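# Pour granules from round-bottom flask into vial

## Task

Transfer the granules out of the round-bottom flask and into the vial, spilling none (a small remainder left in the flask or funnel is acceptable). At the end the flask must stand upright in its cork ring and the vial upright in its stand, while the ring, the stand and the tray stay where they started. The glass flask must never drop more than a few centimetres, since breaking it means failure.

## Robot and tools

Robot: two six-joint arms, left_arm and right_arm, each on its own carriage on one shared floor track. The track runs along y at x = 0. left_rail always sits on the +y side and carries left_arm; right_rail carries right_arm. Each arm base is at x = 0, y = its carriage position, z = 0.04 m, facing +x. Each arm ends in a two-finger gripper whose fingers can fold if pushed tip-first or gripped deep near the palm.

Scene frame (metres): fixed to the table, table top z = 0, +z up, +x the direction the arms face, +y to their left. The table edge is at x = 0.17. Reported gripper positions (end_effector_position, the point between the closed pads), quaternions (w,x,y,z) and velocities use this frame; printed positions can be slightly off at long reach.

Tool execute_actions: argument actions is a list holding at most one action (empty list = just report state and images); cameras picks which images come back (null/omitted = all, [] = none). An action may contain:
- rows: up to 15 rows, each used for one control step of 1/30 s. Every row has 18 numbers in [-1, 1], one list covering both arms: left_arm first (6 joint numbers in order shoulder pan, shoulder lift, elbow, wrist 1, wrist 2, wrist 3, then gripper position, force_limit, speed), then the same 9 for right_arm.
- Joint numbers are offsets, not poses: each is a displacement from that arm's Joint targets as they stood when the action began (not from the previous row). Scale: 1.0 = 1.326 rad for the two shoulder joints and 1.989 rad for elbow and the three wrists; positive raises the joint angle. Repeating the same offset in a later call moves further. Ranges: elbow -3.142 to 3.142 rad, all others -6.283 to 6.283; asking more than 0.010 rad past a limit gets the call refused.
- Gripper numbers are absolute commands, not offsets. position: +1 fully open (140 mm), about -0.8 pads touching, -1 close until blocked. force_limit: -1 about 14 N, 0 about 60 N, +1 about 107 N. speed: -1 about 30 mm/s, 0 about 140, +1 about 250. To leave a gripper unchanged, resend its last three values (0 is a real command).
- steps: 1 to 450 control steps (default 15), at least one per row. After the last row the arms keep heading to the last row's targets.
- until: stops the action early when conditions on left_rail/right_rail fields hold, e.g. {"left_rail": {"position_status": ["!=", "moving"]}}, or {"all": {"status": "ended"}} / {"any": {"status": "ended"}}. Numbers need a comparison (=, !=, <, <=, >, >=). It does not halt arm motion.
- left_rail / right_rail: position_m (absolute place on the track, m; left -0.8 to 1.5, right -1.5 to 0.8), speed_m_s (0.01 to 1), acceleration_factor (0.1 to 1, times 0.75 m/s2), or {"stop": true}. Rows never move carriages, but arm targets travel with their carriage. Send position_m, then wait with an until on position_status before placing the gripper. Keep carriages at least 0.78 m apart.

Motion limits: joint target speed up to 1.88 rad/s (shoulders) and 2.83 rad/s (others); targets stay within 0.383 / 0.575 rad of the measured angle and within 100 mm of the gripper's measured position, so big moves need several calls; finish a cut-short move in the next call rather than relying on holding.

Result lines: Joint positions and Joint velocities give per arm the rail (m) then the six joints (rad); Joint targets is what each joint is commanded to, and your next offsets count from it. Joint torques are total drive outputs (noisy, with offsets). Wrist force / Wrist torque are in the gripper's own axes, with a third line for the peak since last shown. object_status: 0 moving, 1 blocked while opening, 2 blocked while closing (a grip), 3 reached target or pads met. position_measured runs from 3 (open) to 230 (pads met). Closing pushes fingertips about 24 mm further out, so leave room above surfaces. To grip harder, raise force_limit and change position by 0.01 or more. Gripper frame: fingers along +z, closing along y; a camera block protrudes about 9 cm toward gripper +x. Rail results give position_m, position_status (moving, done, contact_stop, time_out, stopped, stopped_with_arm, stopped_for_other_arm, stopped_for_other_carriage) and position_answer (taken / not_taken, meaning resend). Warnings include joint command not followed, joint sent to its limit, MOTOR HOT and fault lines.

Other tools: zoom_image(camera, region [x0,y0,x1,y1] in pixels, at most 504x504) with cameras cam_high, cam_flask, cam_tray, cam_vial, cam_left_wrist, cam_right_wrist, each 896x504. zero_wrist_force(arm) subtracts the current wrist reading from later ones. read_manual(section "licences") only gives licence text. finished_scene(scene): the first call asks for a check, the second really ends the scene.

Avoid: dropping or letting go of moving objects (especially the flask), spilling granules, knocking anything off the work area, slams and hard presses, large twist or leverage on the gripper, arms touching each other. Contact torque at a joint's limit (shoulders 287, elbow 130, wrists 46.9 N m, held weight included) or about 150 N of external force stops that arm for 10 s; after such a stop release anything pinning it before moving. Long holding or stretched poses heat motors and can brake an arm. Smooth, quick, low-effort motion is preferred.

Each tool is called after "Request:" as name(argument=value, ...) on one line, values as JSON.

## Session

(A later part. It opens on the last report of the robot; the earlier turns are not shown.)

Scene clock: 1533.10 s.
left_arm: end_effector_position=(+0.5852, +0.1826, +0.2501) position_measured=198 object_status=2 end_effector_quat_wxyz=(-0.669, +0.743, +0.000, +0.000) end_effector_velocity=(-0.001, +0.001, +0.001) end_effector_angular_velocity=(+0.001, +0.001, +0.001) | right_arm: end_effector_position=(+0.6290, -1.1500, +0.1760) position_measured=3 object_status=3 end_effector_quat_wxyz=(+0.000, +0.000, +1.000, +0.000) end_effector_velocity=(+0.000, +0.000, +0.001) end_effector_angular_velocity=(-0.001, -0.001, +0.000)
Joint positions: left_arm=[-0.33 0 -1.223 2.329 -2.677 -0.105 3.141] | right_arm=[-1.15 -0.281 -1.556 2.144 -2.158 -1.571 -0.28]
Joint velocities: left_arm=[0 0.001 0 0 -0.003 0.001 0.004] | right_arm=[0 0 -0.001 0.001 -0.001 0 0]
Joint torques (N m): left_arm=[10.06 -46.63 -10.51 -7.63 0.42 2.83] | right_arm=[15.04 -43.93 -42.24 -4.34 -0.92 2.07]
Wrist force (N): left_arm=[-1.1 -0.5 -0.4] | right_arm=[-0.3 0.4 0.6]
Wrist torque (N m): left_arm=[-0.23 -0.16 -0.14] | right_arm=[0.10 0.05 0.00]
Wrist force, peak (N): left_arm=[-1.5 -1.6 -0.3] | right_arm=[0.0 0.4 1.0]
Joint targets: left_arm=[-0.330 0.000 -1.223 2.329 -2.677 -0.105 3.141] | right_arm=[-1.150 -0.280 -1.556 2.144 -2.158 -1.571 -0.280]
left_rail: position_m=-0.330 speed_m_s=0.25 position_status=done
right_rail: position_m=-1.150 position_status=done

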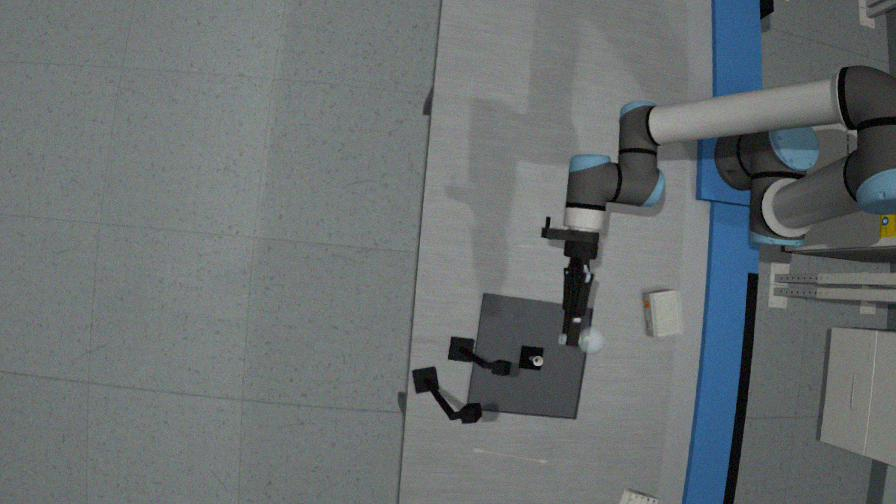

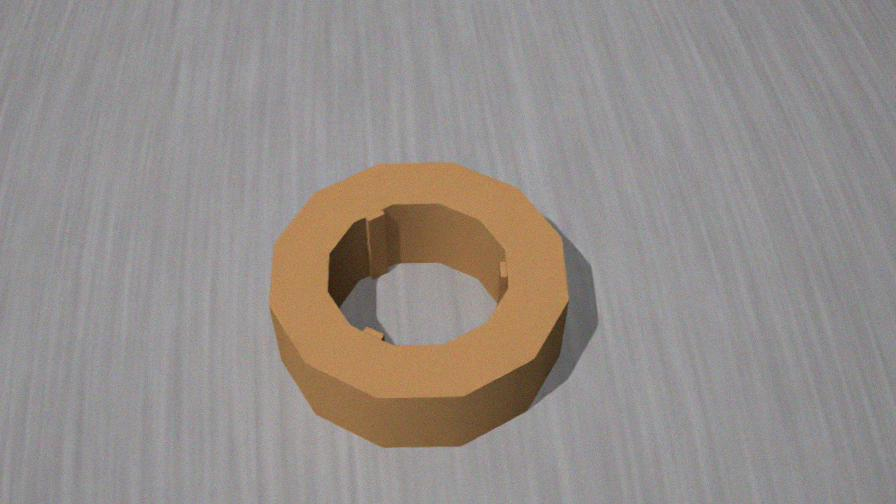

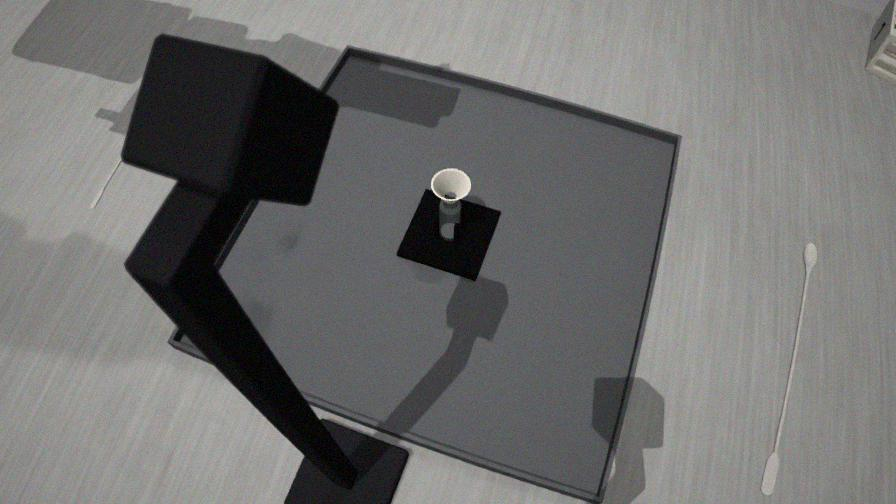

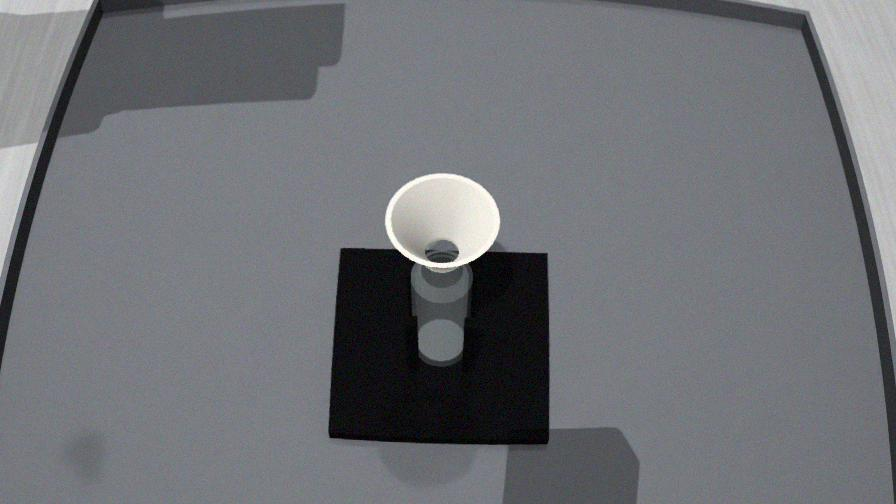

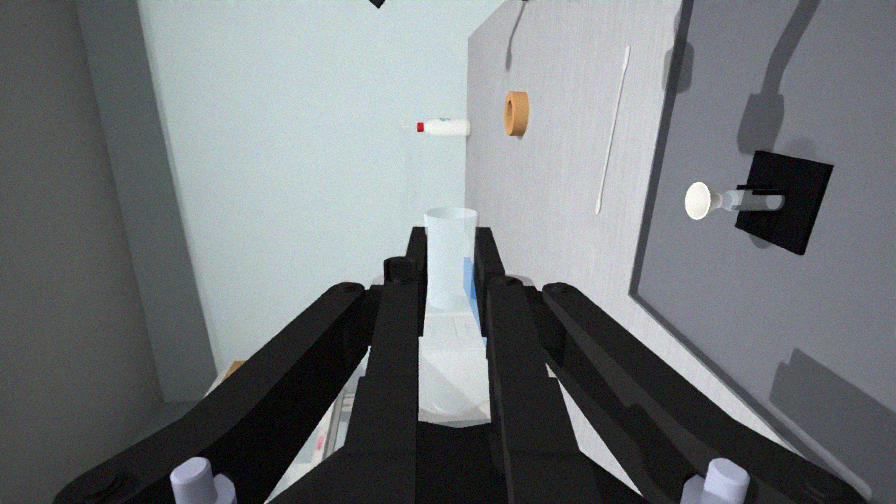

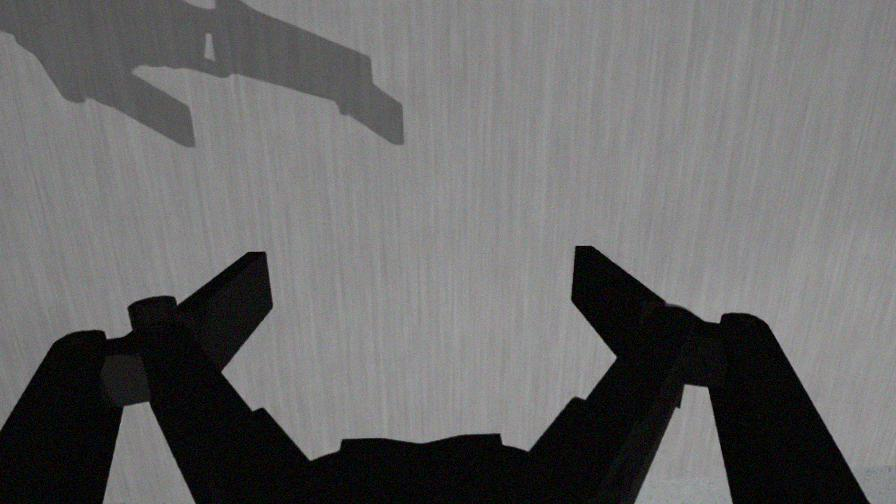

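Request:
execute_actions(actions=[{"left_rail":{"position_m":-0.2495,"speed_m_s":0.25,"acceleration_factor":0.3},"steps":150,"until":{"any":{"status":"ended"}}}], cameras=["cam_high","cam_tray","cam_vial","cam_left_wrist"])

Scene clock: 1564.27 s.
left_arm: end_effector_position=(+0.5852, +0.2630, +0.2501) position_measured=198 object_status=2 end_effector_quat_wxyz=(-0.669, +0.743, +0.000, +0.000) end_effector_velocity=(+0.001, +0.000, +0.000) end_effector_angular_velocity=(-0.001, +0.001, -0.001) | right_arm: end_effector_position=(+0.6290, -1.1500, +0.1760) position_measured=3 object_status=3 end_effector_quat_wxyz=(+0.000, +0.000, +1.000, +0.000) end_effector_velocity=(+0.001, +0.000, +0.001) end_effector_angular_velocity=(-0.001, -0.001, +0.001)
Joint positions: left_arm=[-0.25 0 -1.223 2.329 -2.677 -0.105 3.141] | right_arm=[-1.15 -0.281 -1.556 2.144 -2.158 -1.571 -0.28]
Joint velocities: left_arm=[0 0 0 -0.001 0 -0.001 0.002] | right_arm=[0 0.001 0 -0.001 0 0 0]
Joint torques (N m): left_arm=[7.65 -54.6 -25.74 -3.79 2.09 2.18] | right_arm=[15.53 -43.86 -42.74 -4.74 -0.86 1.98]
Wrist force (N): left_arm=[-0.8 -0.6 -0.3] | right_arm=[0.1 0.5 0.5]
Wrist torque (N m): left_arm=[-0.26 -0.23 -0.14] | right_arm=[0.11 -0.02 0.00]
Wrist force, peak (N): left_arm=[-1.6 -0.8 0.0] | right_arm=[-0.3 0.5 1.2]
Joint targets: left_arm=[-0.249 0.000 -1.223 2.329 -2.677 -0.105 3.141] | right_arm=[-1.150 -0.280 -1.556 2.144 -2.158 -1.571 -0.280]
Tool commands: left_gripper/position=-1.0 left_gripper/force_limit=-0.1 left_gripper/speed=-1.0 right_gripper/position=+1.0 right_gripper/force_limit=+1.0 right_gripper/speed=+1.0
left_rail: position_m=-0.250 speed_m_s=0.25 position_status=done
right_rail: position_m=-1.150 position_status=done
Images, in order (width x height): cam_high 896x504, cam_tray 896x504, cam_vial 896x504, cam_left_wrist 896x504.

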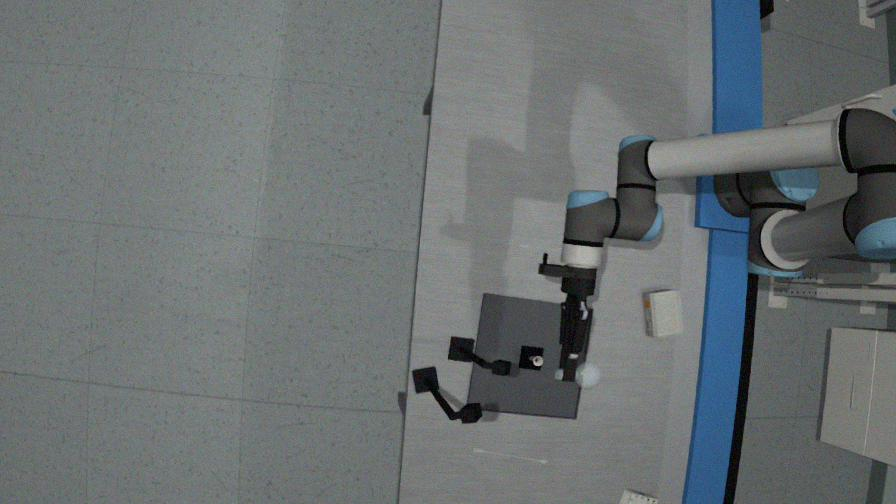

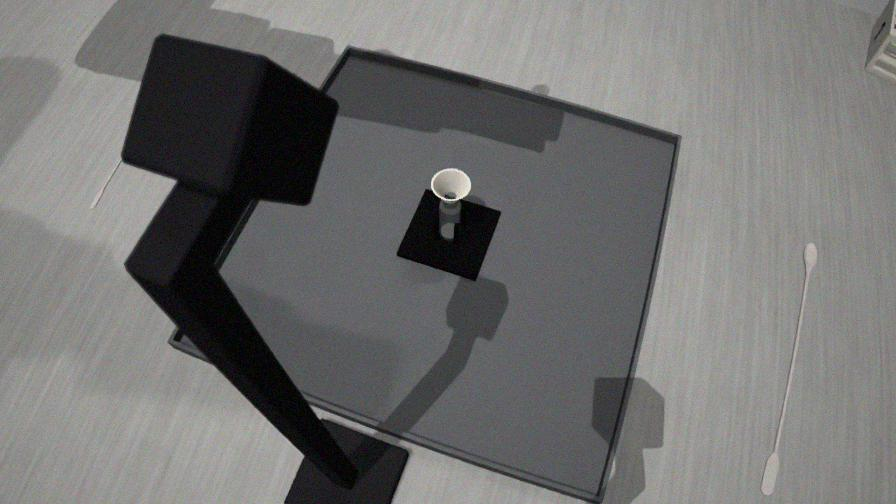

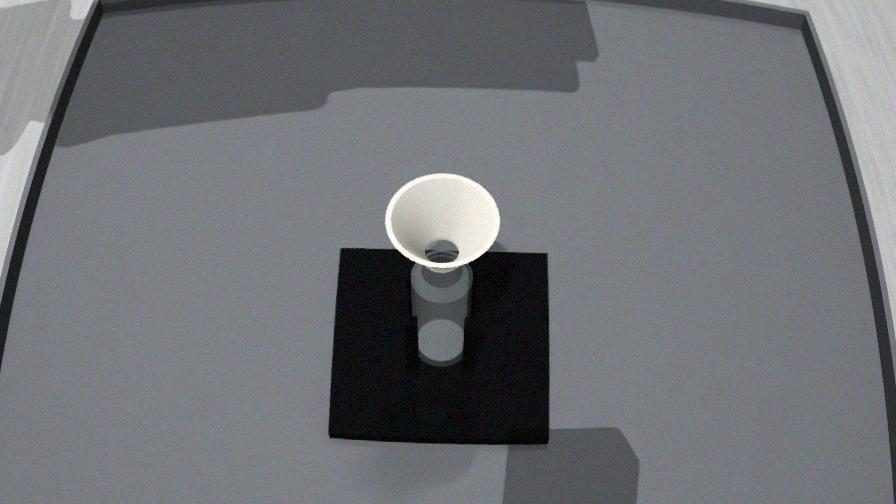

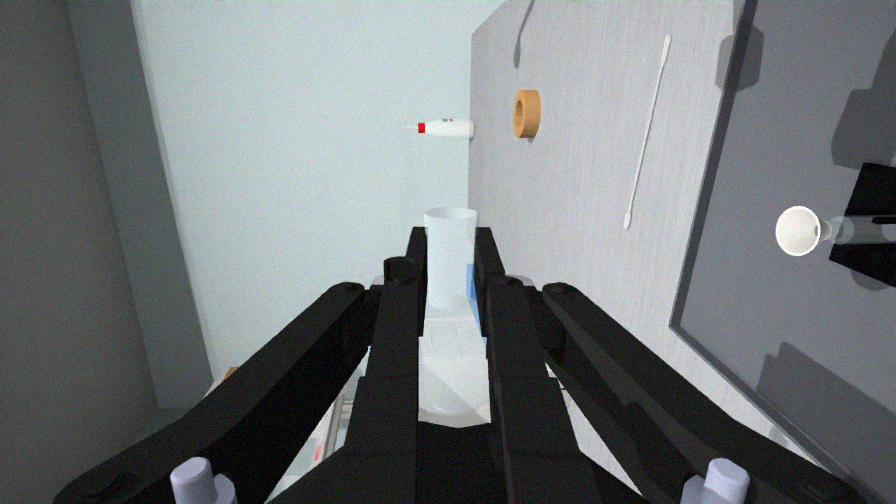

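Request:
execute_actions(actions=[{"rows":[[0,0,0,0,0,0.00071,-1,-0.1,-1,0,0,0,0,0,0,1,1,1],[0,0,0,0,0,0.00505,-1,-0.1,-1,0,0,0,0,0,0,1,1,1],[0,0,0,0,0,0.01524,-1,-0.1,-1,0,0,0,0,0,0,1,1,1],[0,0,0,0,0,0.03209,-1,-0.1,-1,0,0,0,0,0,0,1,1,1],[0,0,0,0,0,0.05526,-1,-0.1,-1,0,0,0,0,0,0,1,1,1],[0,0,0,0,0,0.08355,-1,-0.1,-1,0,0,0,0,0,0,1,1,1],[0,0,0,0,0,0.11522,-1,-0.1,-1,0,0,0,0,0,0,1,1,1],[0,0,0,0,0,0.14802,-1,-0.1,-1,0,0,0,0,0,0,1,1,1],[0,0,0,0,0,0.17969,-1,-0.1,-1,0,0,0,0,0,0,1,1,1],[0,0,0,0,0,0.20799,-1,-0.1,-1,0,0,0,0,0,0,1,1,1],[0,0,0,0,0,0.23116,-1,-0.1,-1,0,0,0,0,0,0,1,1,1],[0,0,0,0,0,0.248,-1,-0.1,-1,0,0,0,0,0,0,1,1,1],[0,0,0,0,0,0.25819,-1,-0.1,-1,0,0,0,0,0,0,1,1,1],[0,0,0,0,0,0.26254,-1,-0.1,-1,0,0,0,0,0,0,1,1,1],[0,0,0,0,0,0.26325,-1,-0.1,-1,0,0,0,0,0,0,1,1,1]],"steps":22}], cameras=["cam_tray","cam_vial","cam_left_wrist"])

Scene clock: 1627.13 s.
left_arm: end_effector_position=(+0.5852, +0.2631, +0.2501) position_measured=198 object_status=2 end_effector_quat_wxyz=(-0.646, +0.718, -0.192, -0.173) end_effector_velocity=(+0.000, +0.001, +0.001) end_effector_angular_velocity=(+0.001, +0.004, +0.000) | right_arm: end_effector_position=(+0.6290, -1.1500, +0.1760) position_measured=3 object_status=3 end_effector_quat_wxyz=(+0.000, +0.000, +1.000, +0.000) end_effector_velocity=(-0.002, -0.001, -0.002) end_effector_angular_velocity=(+0.000, +0.005, -0.001)
Joint positions: left_arm=[-0.25 0 -1.223 2.329 -2.677 -0.105 3.664] | right_arm=[-1.15 -0.28 -1.556 2.144 -2.158 -1.571 -0.28]
Joint velocities: left_arm=[0 0.001 0 -0.001 0 0.001 0.005] | right_arm=[0 -0.001 0.001 0.002 0.002 -0.001 0]
Joint torques (N m): left_arm=[3.14 -60.82 -15.39 -4.23 4.12 3.22] | right_arm=[15.14 -42.28 -43.37 -4.92 -0.35 1.91]
Wrist force (N): left_arm=[-0.8 -0.5 -0.1] | right_arm=[0.1 0.2 0.5]
Wrist torque (N m): left_arm=[-0.27 -0.20 -0.12] | right_arm=[0.05 -0.01 0.00]
Wrist force, peak (N): left_arm=[-1.8 -0.8 0.1] | right_arm=[0.0 0.2 1.2]
Joint targets: left_arm=[-0.249 0.000 -1.223 2.329 -2.677 -0.105 3.665] | right_arm=[-1.150 -0.280 -1.556 2.144 -2.158 -1.571 -0.280]
left_rail: position_m=-0.250 speed_m_s=0.25 position_status=done
right_rail: position_m=-1.150 position_status=done
Images, in order (width x height): cam_tray 896x504, cam_vial 896x504, cam_left_wrist 896x504.

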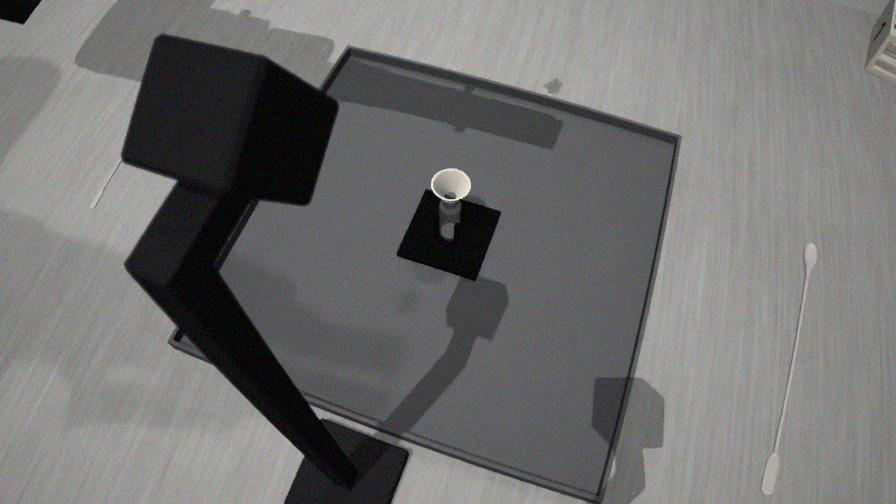

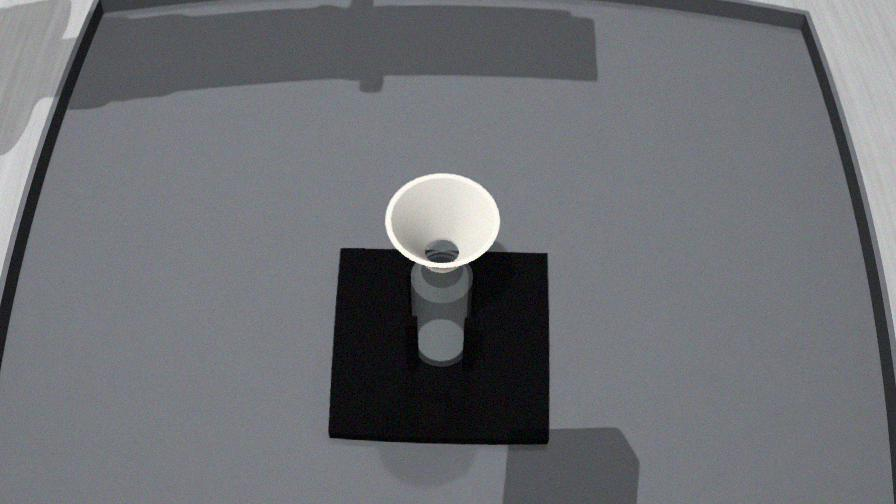

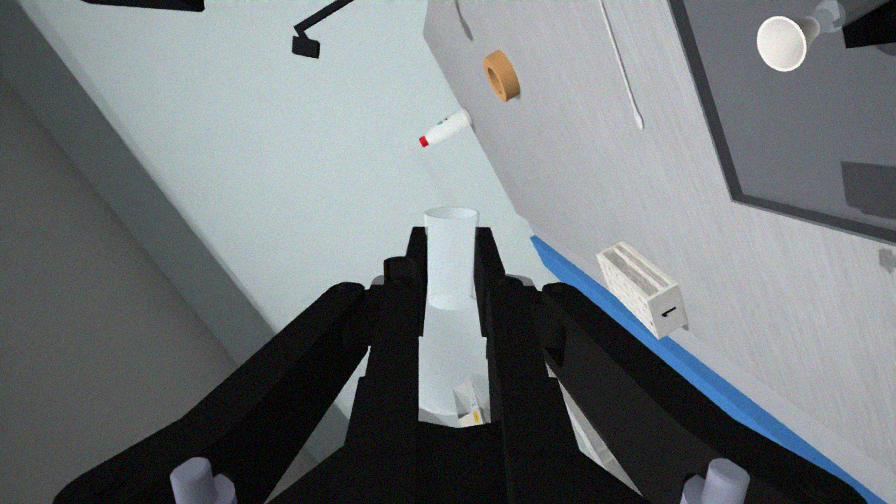

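Request:
zoom_image(camera="cam_left_wrist", region=[720, 0, 880, 90])

Request:
zoom_image(camera="cam_left_wrist", region=[388, 190, 516, 262])

Scaled by 3.150 from the camera's 896x504 image, which has a finer 1280x720 frame.

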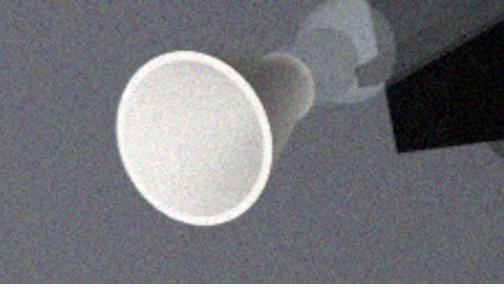

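Scaled by 3.938 from the camera's 896x504 image, which has a finer 1280x720 frame.

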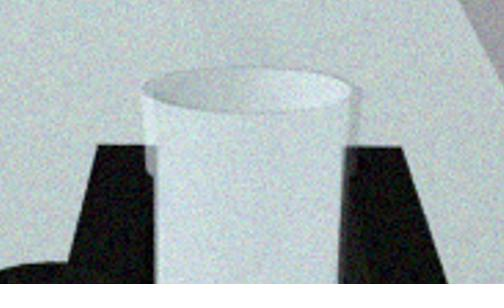

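Request:
execute_actions(actions=[{"rows":[[0,0.00034,0.00001,-0.00024,0,0,-1,-0.1,-1,0,0,0,0,0,0,1,1,1],[0,0.00243,0.00008,-0.0017,0,0,-1,-0.1,-1,0,0,0,0,0,0,1,1,1],[0,0.00734,0.00023,-0.00512,0,0,-1,-0.1,-1,0,0,0,0,0,0,1,1,1],[0,0.01545,0.00048,-0.01078,0,0,-1,-0.1,-1,0,0,0,0,0,0,1,1,1],[0,0.0266,0.00083,-0.01856,0,0,-1,-0.1,-1,0,0,0,0,0,0,1,1,1],[0,0.04022,0.00125,-0.02807,0,0,-1,-0.1,-1,0,0,0,0,0,0,1,1,1],[0,0.05547,0.00173,-0.03871,0,0,-1,-0.1,-1,0,0,0,0,0,0,1,1,1],[0,0.07125,0.00222,-0.04973,0,0,-1,-0.1,-1,0,0,0,0,0,0,1,1,1],[0,0.0865,0.0027,-0.06036,0,0,-1,-0.1,-1,0,0,0,0,0,0,1,1,1],[0,0.10012,0.00312,-0.06987,0,0,-1,-0.1,-1,0,0,0,0,0,0,1,1,1],[0,0.11127,0.00347,-0.07765,0,0,-1,-0.1,-1,0,0,0,0,0,0,1,1,1],[0,0.11938,0.00372,-0.08331,0,0,-1,-0.1,-1,0,0,0,0,0,0,1,1,1],[0,0.12429,0.00388,-0.08674,0,0,-1,-0.1,-1,0,0,0,0,0,0,1,1,1],[0,0.12638,0.00394,-0.08819,0,0,-1,-0.1,-1,0,0,0,0,0,0,1,1,1],[0,0.12672,0.00395,-0.08843,0,0,-1,-0.1,-1,0,0,0,0,0,0,1,1,1]],"steps":22}], cameras=["cam_tray","cam_vial","cam_left_wrist"])

Scene clock: 1687.37 s.
left_arm: end_effector_position=(+0.5852, +0.2631, +0.1703) position_measured=198 object_status=2 end_effector_quat_wxyz=(-0.646, +0.718, -0.192, -0.173) end_effector_velocity=(+0.000, +0.000, -0.001) end_effector_angular_velocity=(+0.001, -0.001, +0.000) | right_arm: end_effector_position=(+0.6290, -1.1500, +0.1760) position_measured=3 object_status=3 end_effector_quat_wxyz=(+0.000, +0.000, +1.000, +0.000) end_effector_velocity=(+0.000, +0.001, +0.000) end_effector_angular_velocity=(+0.000, +0.000, +0.001)
Joint positions: left_arm=[-0.249 0 -1.055 2.337 -2.853 -0.105 3.665] | right_arm=[-1.15 -0.28 -1.556 2.144 -2.158 -1.571 -0.28]
Joint velocities: left_arm=[0 0 0.003 -0.001 -0.003 0.001 -0.001] | right_arm=[0 0.001 -0.001 0 0.001 0 0.001]
Joint torques (N m): left_arm=[0.9 -56.21 -4.61 -7.05 4.45 1.95] | right_arm=[13 -42.25 -36.39 -5.05 -0.83 1.34]
Wrist force (N): left_arm=[-0.6 -1.0 0.0] | right_arm=[-0.1 0.5 0.4]
Wrist torque (N m): left_arm=[-0.34 -0.25 -0.10] | right_arm=[0.11 0.01 0.00]
Wrist force, peak (N): left_arm=[-2.1 -2.4 -0.1] | right_arm=[-0.2 0.6 1.2]
Joint targets: left_arm=[-0.249 0.000 -1.055 2.337 -2.853 -0.105 3.665] | right_arm=[-1.150 -0.280 -1.556 2.144 -2.158 -1.571 -0.280]
left_rail: position_m=-0.249 position_m_goal=-0.250 speed_m_s=0.25 position_status=done
right_rail: position_m=-1.150 position_status=done
Images, in order (width x height): cam_tray 896x504, cam_vial 896x504, cam_left_wrist 896x504.

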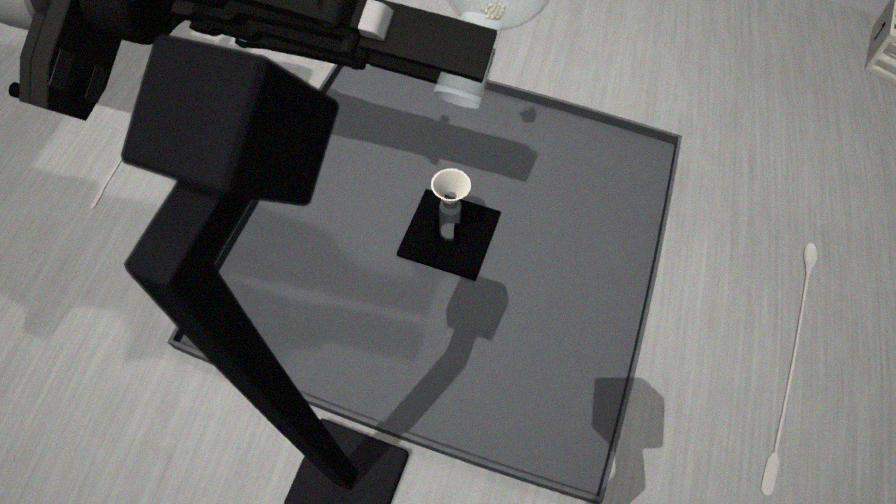

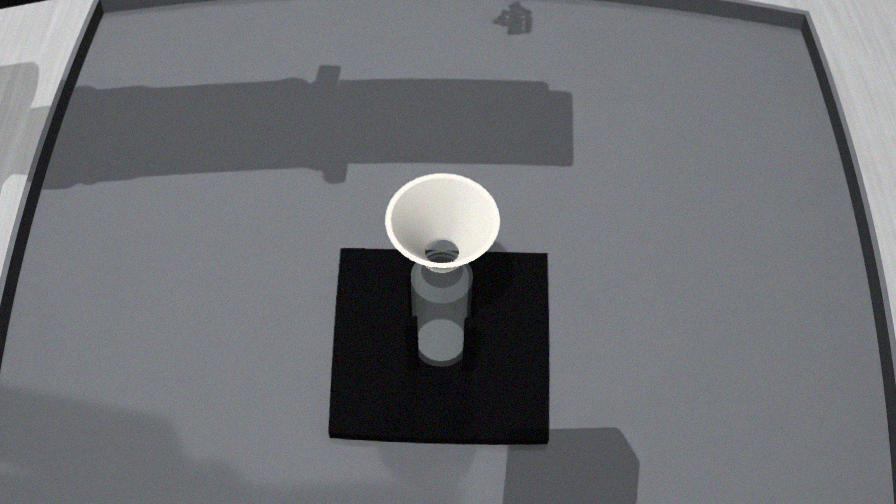

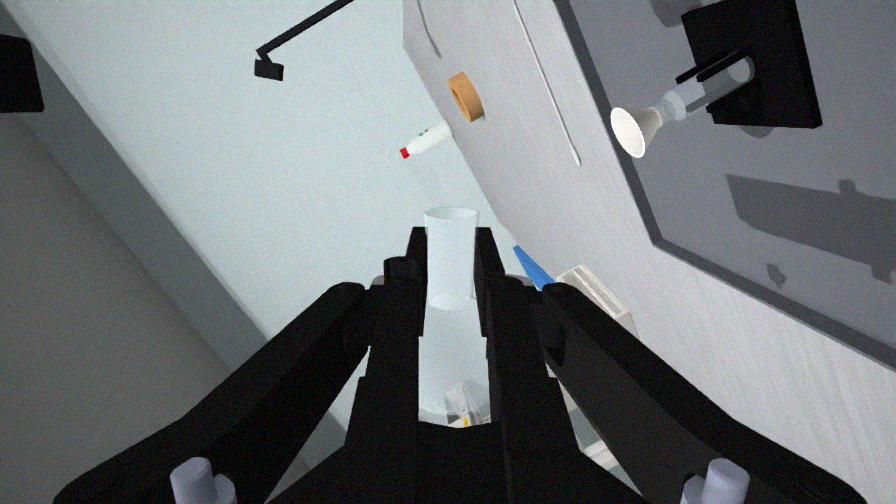

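Request:
zoom_image(camera="cam_left_wrist", region=[560, 87, 720, 177])

Request:
zoom_image(camera="cam_tray", region=[400, 0, 560, 230])

Scaled by 3.150 from the camera's 896x504 image, which has a finer 1280x720 frame.

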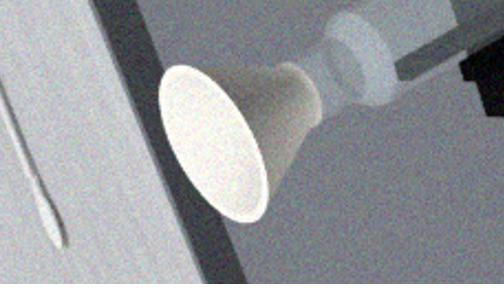

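Scaled by 2.191 from the camera's 896x504 image, which has a finer 1280x720 frame.

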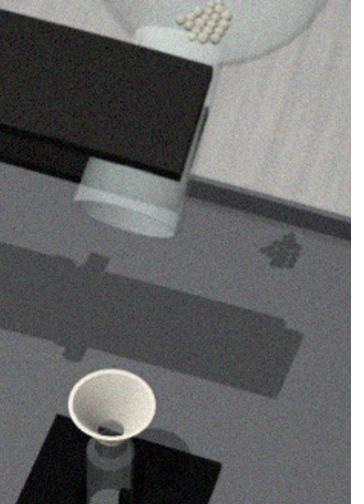

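Request:
execute_actions(actions=[{"rows":[[0,0.00025,-0.00001,-0.00015,0,0.00012,-1,-0.1,-1,0,0,0,0,0,0,1,1,1],[0,0.00175,-0.00009,-0.00108,0,0.00084,-1,-0.1,-1,0,0,0,0,0,0,1,1,1],[0,0.00527,-0.00027,-0.00324,0,0.00254,-1,-0.1,-1,0,0,0,0,0,0,1,1,1],[0,0.0111,-0.00057,-0.00683,0,0.00535,-1,-0.1,-1,0,0,0,0,0,0,1,1,1],[0,0.01911,-0.00098,-0.01176,0,0.00921,-1,-0.1,-1,0,0,0,0,0,0,1,1,1],[0,0.0289,-0.00148,-0.01779,0,0.01393,-1,-0.1,-1,0,0,0,0,0,0,1,1,1],[0,0.03985,-0.00204,-0.02453,0,0.0192,-1,-0.1,-1,0,0,0,0,0,0,1,1,1],[0,0.05119,-0.00262,-0.03151,0,0.02467,-1,-0.1,-1,0,0,0,0,0,0,1,1,1],[0,0.06215,-0.00318,-0.03825,0,0.02995,-1,-0.1,-1,0,0,0,0,0,0,1,1,1],[0,0.07193,-0.00368,-0.04428,0,0.03467,-1,-0.1,-1,0,0,0,0,0,0,1,1,1],[0,0.07994,-0.00408,-0.04921,0,0.03853,-1,-0.1,-1,0,0,0,0,0,0,1,1,1],[0,0.08577,-0.00438,-0.0528,0,0.04133,-1,-0.1,-1,0,0,0,0,0,0,1,1,1],[0,0.08929,-0.00456,-0.05497,0,0.04303,-1,-0.1,-1,0,0,0,0,0,0,1,1,1],[0,0.0908,-0.00464,-0.05589,0,0.04376,-1,-0.1,-1,0,0,0,0,0,0,1,1,1],[0,0.09104,-0.00465,-0.05604,0,0.04388,-1,-0.1,-1,0,0,0,0,0,0,1,1,1]],"steps":22}], cameras=["cam_high","cam_tray","cam_vial","cam_left_wrist"])

Scene clock: 1724.23 s.
left_arm: end_effector_position=(+0.5853, +0.2631, +0.1153) position_measured=198 object_status=2 end_effector_quat_wxyz=(-0.638, +0.709, -0.223, -0.201) end_effector_velocity=(+0.000, +0.000, -0.002) end_effector_angular_velocity=(+0.000, +0.005, -0.001) | right_arm: end_effector_position=(+0.6290, -1.1500, +0.1760) position_measured=3 object_status=3 end_effector_quat_wxyz=(+0.000, +0.000, +1.000, +0.000) end_effector_velocity=(-0.001, -0.001, -0.001) end_effector_angular_velocity=(-0.001, +0.002, -0.001)
Joint positions: left_arm=[-0.249 0 -0.935 2.327 -2.964 -0.105 3.752] | right_arm=[-1.15 -0.28 -1.556 2.144 -2.158 -1.571 -0.28]
Joint velocities: left_arm=[0 -0.001 0.004 -0.001 -0.003 0 0.005] | right_arm=[0 -0.001 0 0.001 0.001 -0.001 0]
Joint torques (N m): left_arm=[-1.82 -57.45 -22.88 -7.2 4.43 3.85] | right_arm=[15.38 -40.45 -38.86 -6.29 -0.38 1.14]
Wrist force (N): left_arm=[-0.6 -0.3 -0.1] | right_arm=[-0.3 0.4 0.6]
Wrist torque (N m): left_arm=[-0.19 -0.22 -0.12] | right_arm=[0.09 0.06 -0.01]
Wrist force, peak (N): left_arm=[-1.6 -2.1 -0.5] | right_arm=[-0.2 0.8 0.9]
Joint targets: left_arm=[-0.249 0.000 -0.934 2.327 -2.964 -0.105 3.752] | right_arm=[-1.150 -0.280 -1.556 2.144 -2.158 -1.571 -0.280]
left_rail: position_m=-0.249 position_m_goal=-0.250 speed_m_s=0.25 position_status=done
right_rail: position_m=-1.150 position_status=done
Images, in order (width x height): cam_high 896x504, cam_tray 896x504, cam_vial 896x504, cam_left_wrist 896x504.

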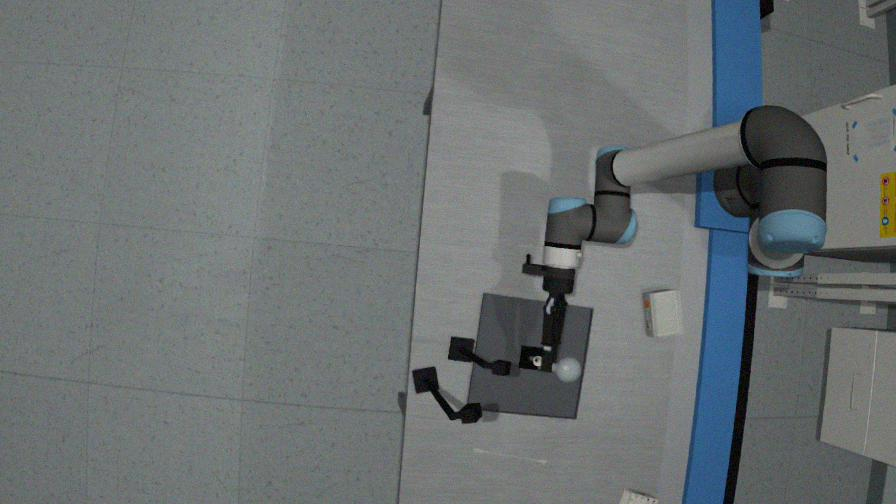

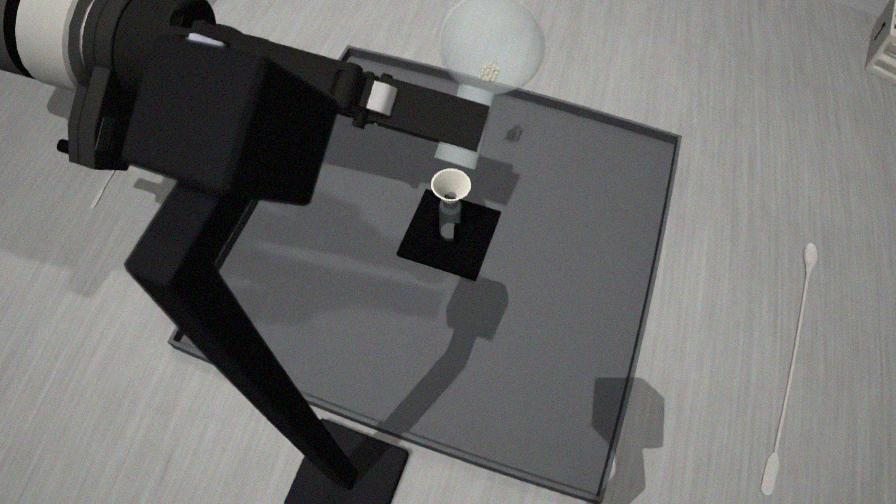

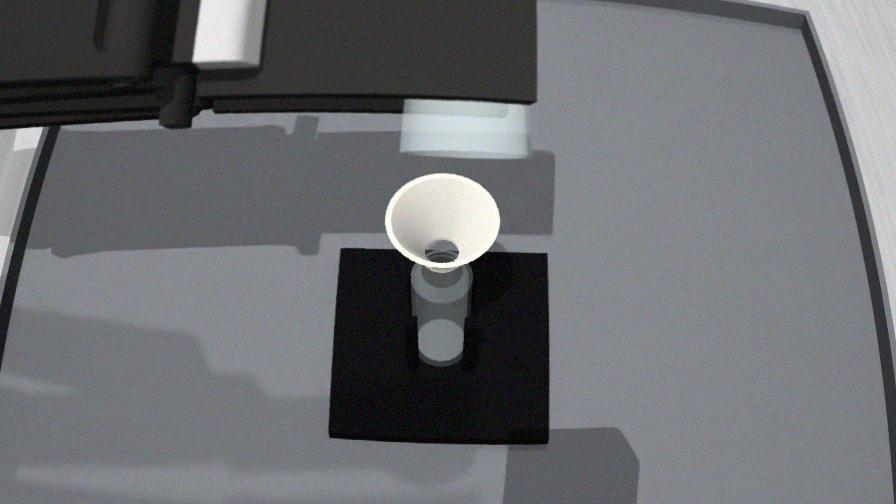

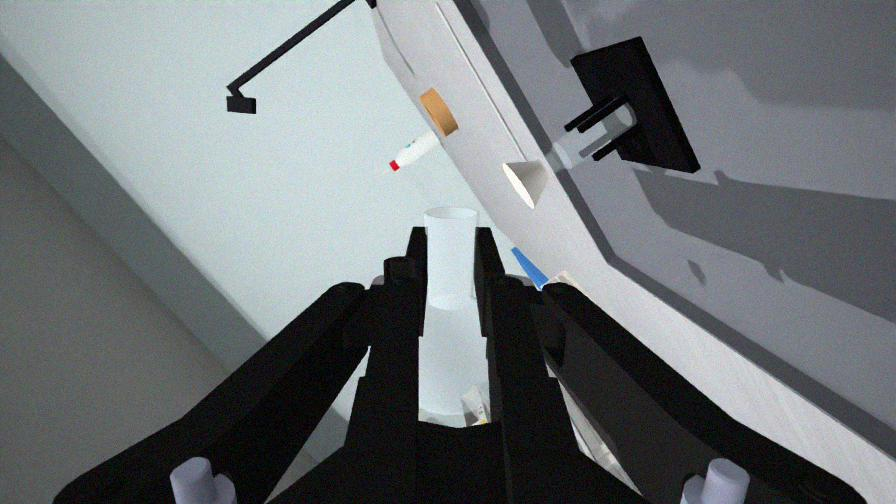

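Request:
zoom_image(camera="cam_left_wrist", region=[420, 140, 580, 230])

Request:
zoom_image(camera="cam_vial", region=[363, 80, 563, 280])

Request:
zoom_image(camera="cam_tray", region=[380, 0, 580, 250])

Scaled by 3.150 from the camera's 896x504 image, which has a finer 1280x720 frame.

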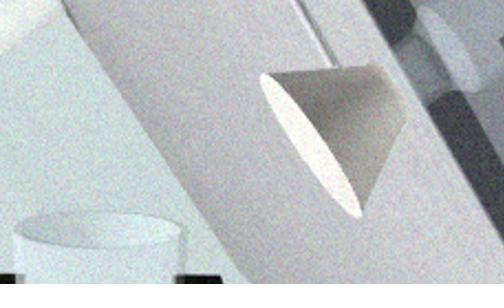

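Scaled by 2.520 from the camera's 896x504 image, which has a finer 1280x720 frame.

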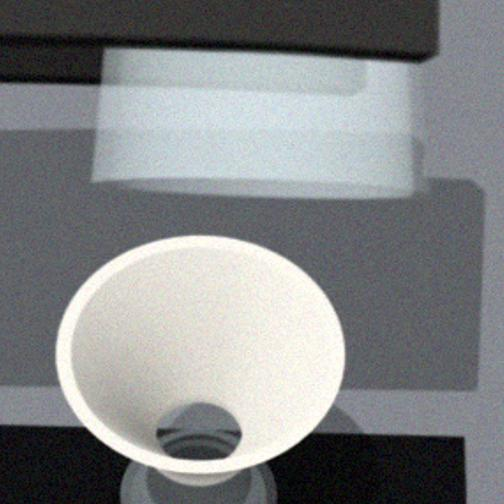

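Scaled by 2.016 from the camera's 896x504 image, which has a finer 1280x720 frame.

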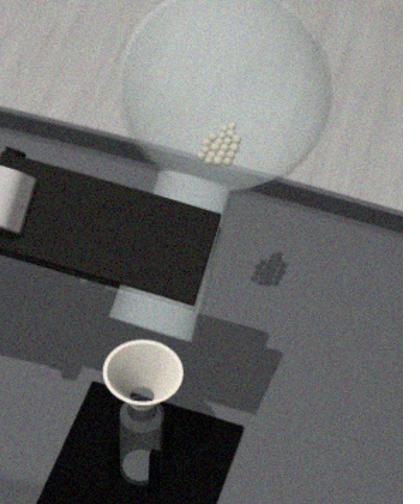

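Request:
execute_actions(actions=[{"left_rail":{"position_m":-0.2536,"speed_m_s":0.25,"acceleration_factor":0.3},"rows":[[0,0.00006,-0.00001,-0.00003,0,0.00012,-1,-0.1,-1,0,0,0,0,0,0,1,1,1],[0,0.00045,-0.00006,-0.00024,0,0.00084,-1,-0.1,-1,0,0,0,0,0,0,1,1,1],[0,0.00137,-0.00018,-0.00073,0,0.00254,-1,-0.1,-1,0,0,0,0,0,0,1,1,1],[0,0.00288,-0.00037,-0.00155,0,0.00535,-1,-0.1,-1,0,0,0,0,0,0,1,1,1],[0,0.00495,-0.00064,-0.00266,0,0.00921,-1,-0.1,-1,0,0,0,0,0,0,1,1,1],[0,0.00749,-0.00096,-0.00403,0,0.01393,-1,-0.1,-1,0,0,0,0,0,0,1,1,1],[0,0.01032,-0.00133,-0.00555,0,0.0192,-1,-0.1,-1,0,0,0,0,0,0,1,1,1],[0,0.01326,-0.00171,-0.00714,0,0.02467,-1,-0.1,-1,0,0,0,0,0,0,1,1,1],[0,0.0161,-0.00207,-0.00866,0,0.02995,-1,-0.1,-1,0,0,0,0,0,0,1,1,1],[0,0.01864,-0.0024,-0.01003,0,0.03467,-1,-0.1,-1,0,0,0,0,0,0,1,1,1],[0,0.02071,-0.00267,-0.01114,0,0.03853,-1,-0.1,-1,0,0,0,0,0,0,1,1,1],[0,0.02222,-0.00286,-0.01196,0,0.04133,-1,-0.1,-1,0,0,0,0,0,0,1,1,1],[0,0.02314,-0.00298,-0.01245,0,0.04303,-1,-0.1,-1,0,0,0,0,0,0,1,1,1],[0,0.02352,-0.00303,-0.01266,0,0.04376,-1,-0.1,-1,0,0,0,0,0,0,1,1,1],[0,0.02359,-0.00304,-0.01269,0,0.04388,-1,-0.1,-1,0,0,0,0,0,0,1,1,1]],"steps":22}], cameras=["cam_high","cam_tray","cam_vial","cam_left_wrist"])

Scene clock: 1770.07 s.
left_arm: end_effector_position=(+0.5863, +0.2590, +0.1012) position_measured=198 object_status=2 end_effector_quat_wxyz=(-0.629, +0.698, -0.254, -0.228) end_effector_velocity=(+0.000, +0.000, -0.001) end_effector_angular_velocity=(-0.001, +0.001, +0.000) | right_arm: end_effector_position=(+0.6290, -1.1500, +0.1760) position_measured=3 object_status=3 end_effector_quat_wxyz=(+0.000, +0.000, +1.000, +0.000) end_effector_velocity=(+0.000, +0.000, +0.001) end_effector_angular_velocity=(+0.001, -0.001, -0.001)
Joint positions: left_arm=[-0.254 0 -0.903 2.321 -2.99 -0.105 3.839] | right_arm=[-1.15 -0.28 -1.556 2.144 -2.158 -1.571 -0.28]
Joint velocities: left_arm=[0 0 0.001 -0.001 -0.001 -0.001 0.002] | right_arm=[0 0 -0.001 0 0 0.001 0]
Joint torques (N m): left_arm=[-0.39 -55.91 -22.81 -7.55 4.27 4.05] | right_arm=[10.05 -43.56 -40.81 -6.12 -0.49 1.65]
Wrist force (N): left_arm=[-0.2 -0.2 -0.4] | right_arm=[-0.2 0.2 0.8]
Wrist torque (N m): left_arm=[-0.18 -0.29 -0.14] | right_arm=[0.05 0.03 0.00]
Wrist force, peak (N): left_arm=[-0.7 -0.6 -0.8] | right_arm=[-0.2 0.8 1.0]
Joint targets: left_arm=[-0.254 0.000 -0.903 2.321 -2.990 -0.105 3.839] | right_arm=[-1.150 -0.280 -1.556 2.144 -2.158 -1.571 -0.280]
left_rail: position_m=-0.254 speed_m_s=0.25 position_status=done
right_rail: position_m=-1.150 position_status=done
Images, in order (width x height): cam_high 896x504, cam_tray 896x504, cam_vial 896x504, cam_left_wrist 896x504.

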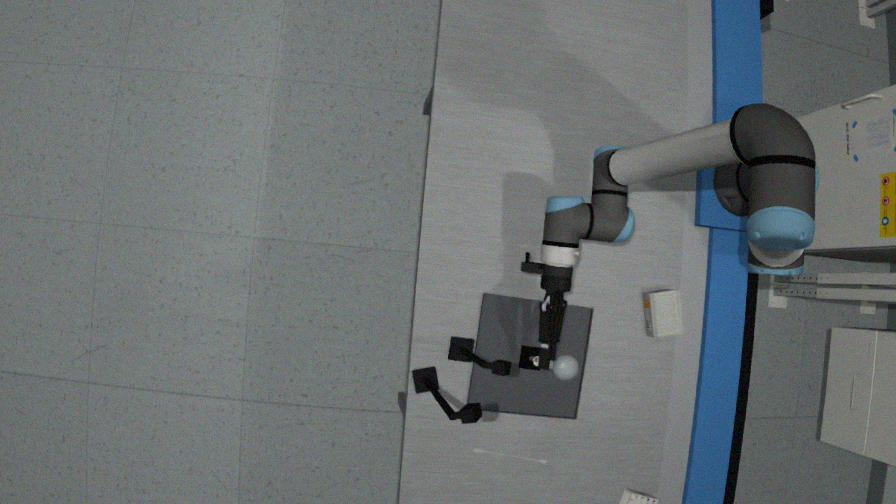

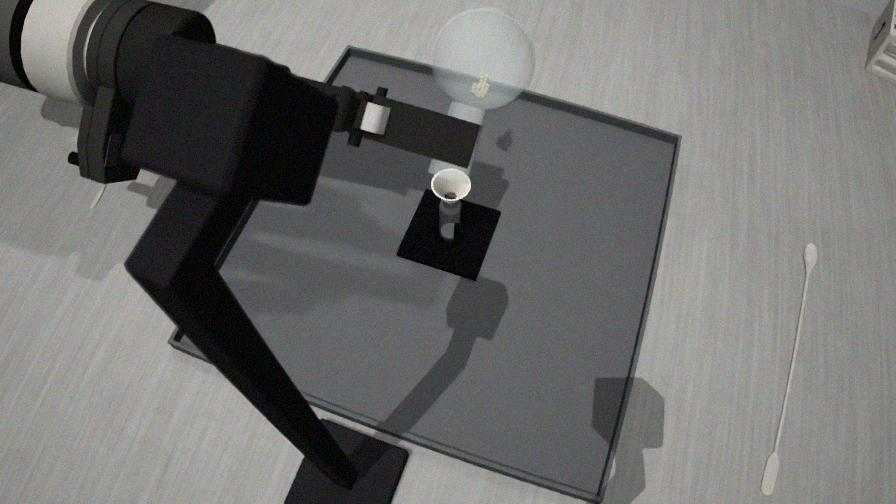

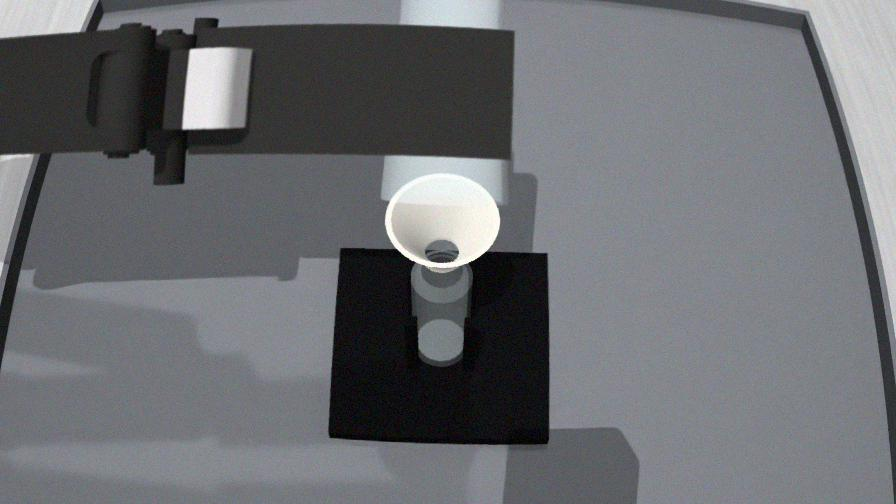

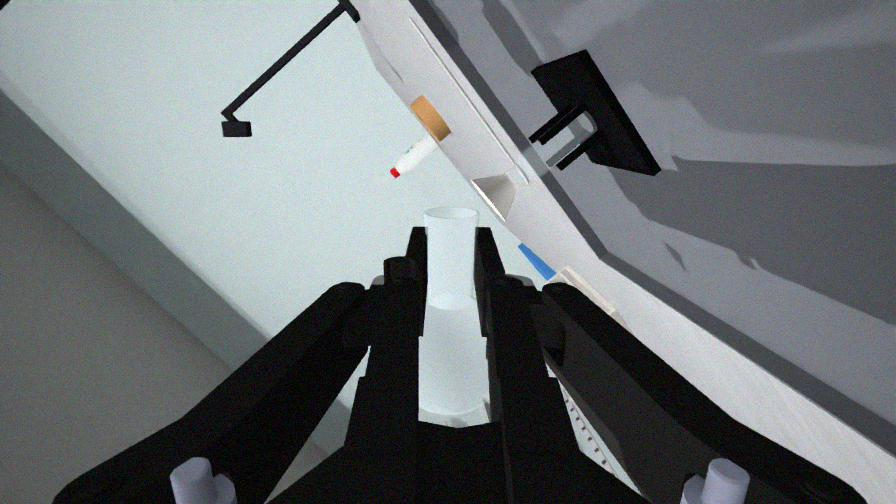

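Request:
zoom_image(camera="cam_left_wrist", region=[400, 155, 560, 245])

Request:
zoom_image(camera="cam_vial", region=[363, 130, 543, 290])

Request:
zoom_image(camera="cam_tray", region=[400, 0, 560, 230])

Scaled by 3.150 from the camera's 896x504 image, which has a finer 1280x720 frame.

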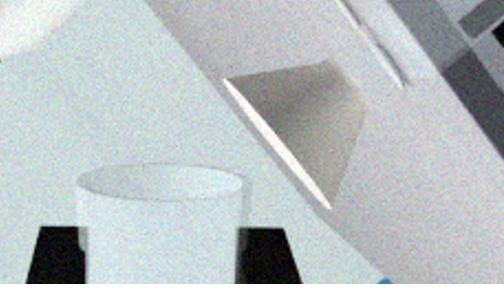

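Scaled by 2.800 from the camera's 896x504 image, which has a finer 1280x720 frame.

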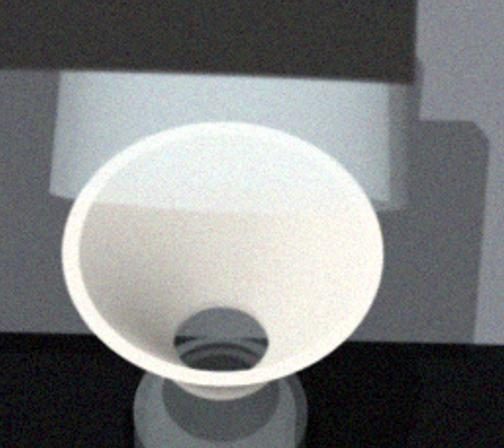

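Scaled by 2.191 from the camera's 896x504 image, which has a finer 1280x720 frame.

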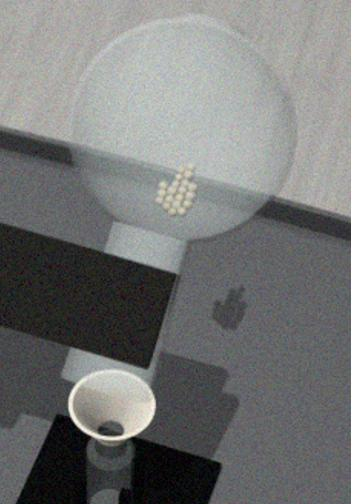

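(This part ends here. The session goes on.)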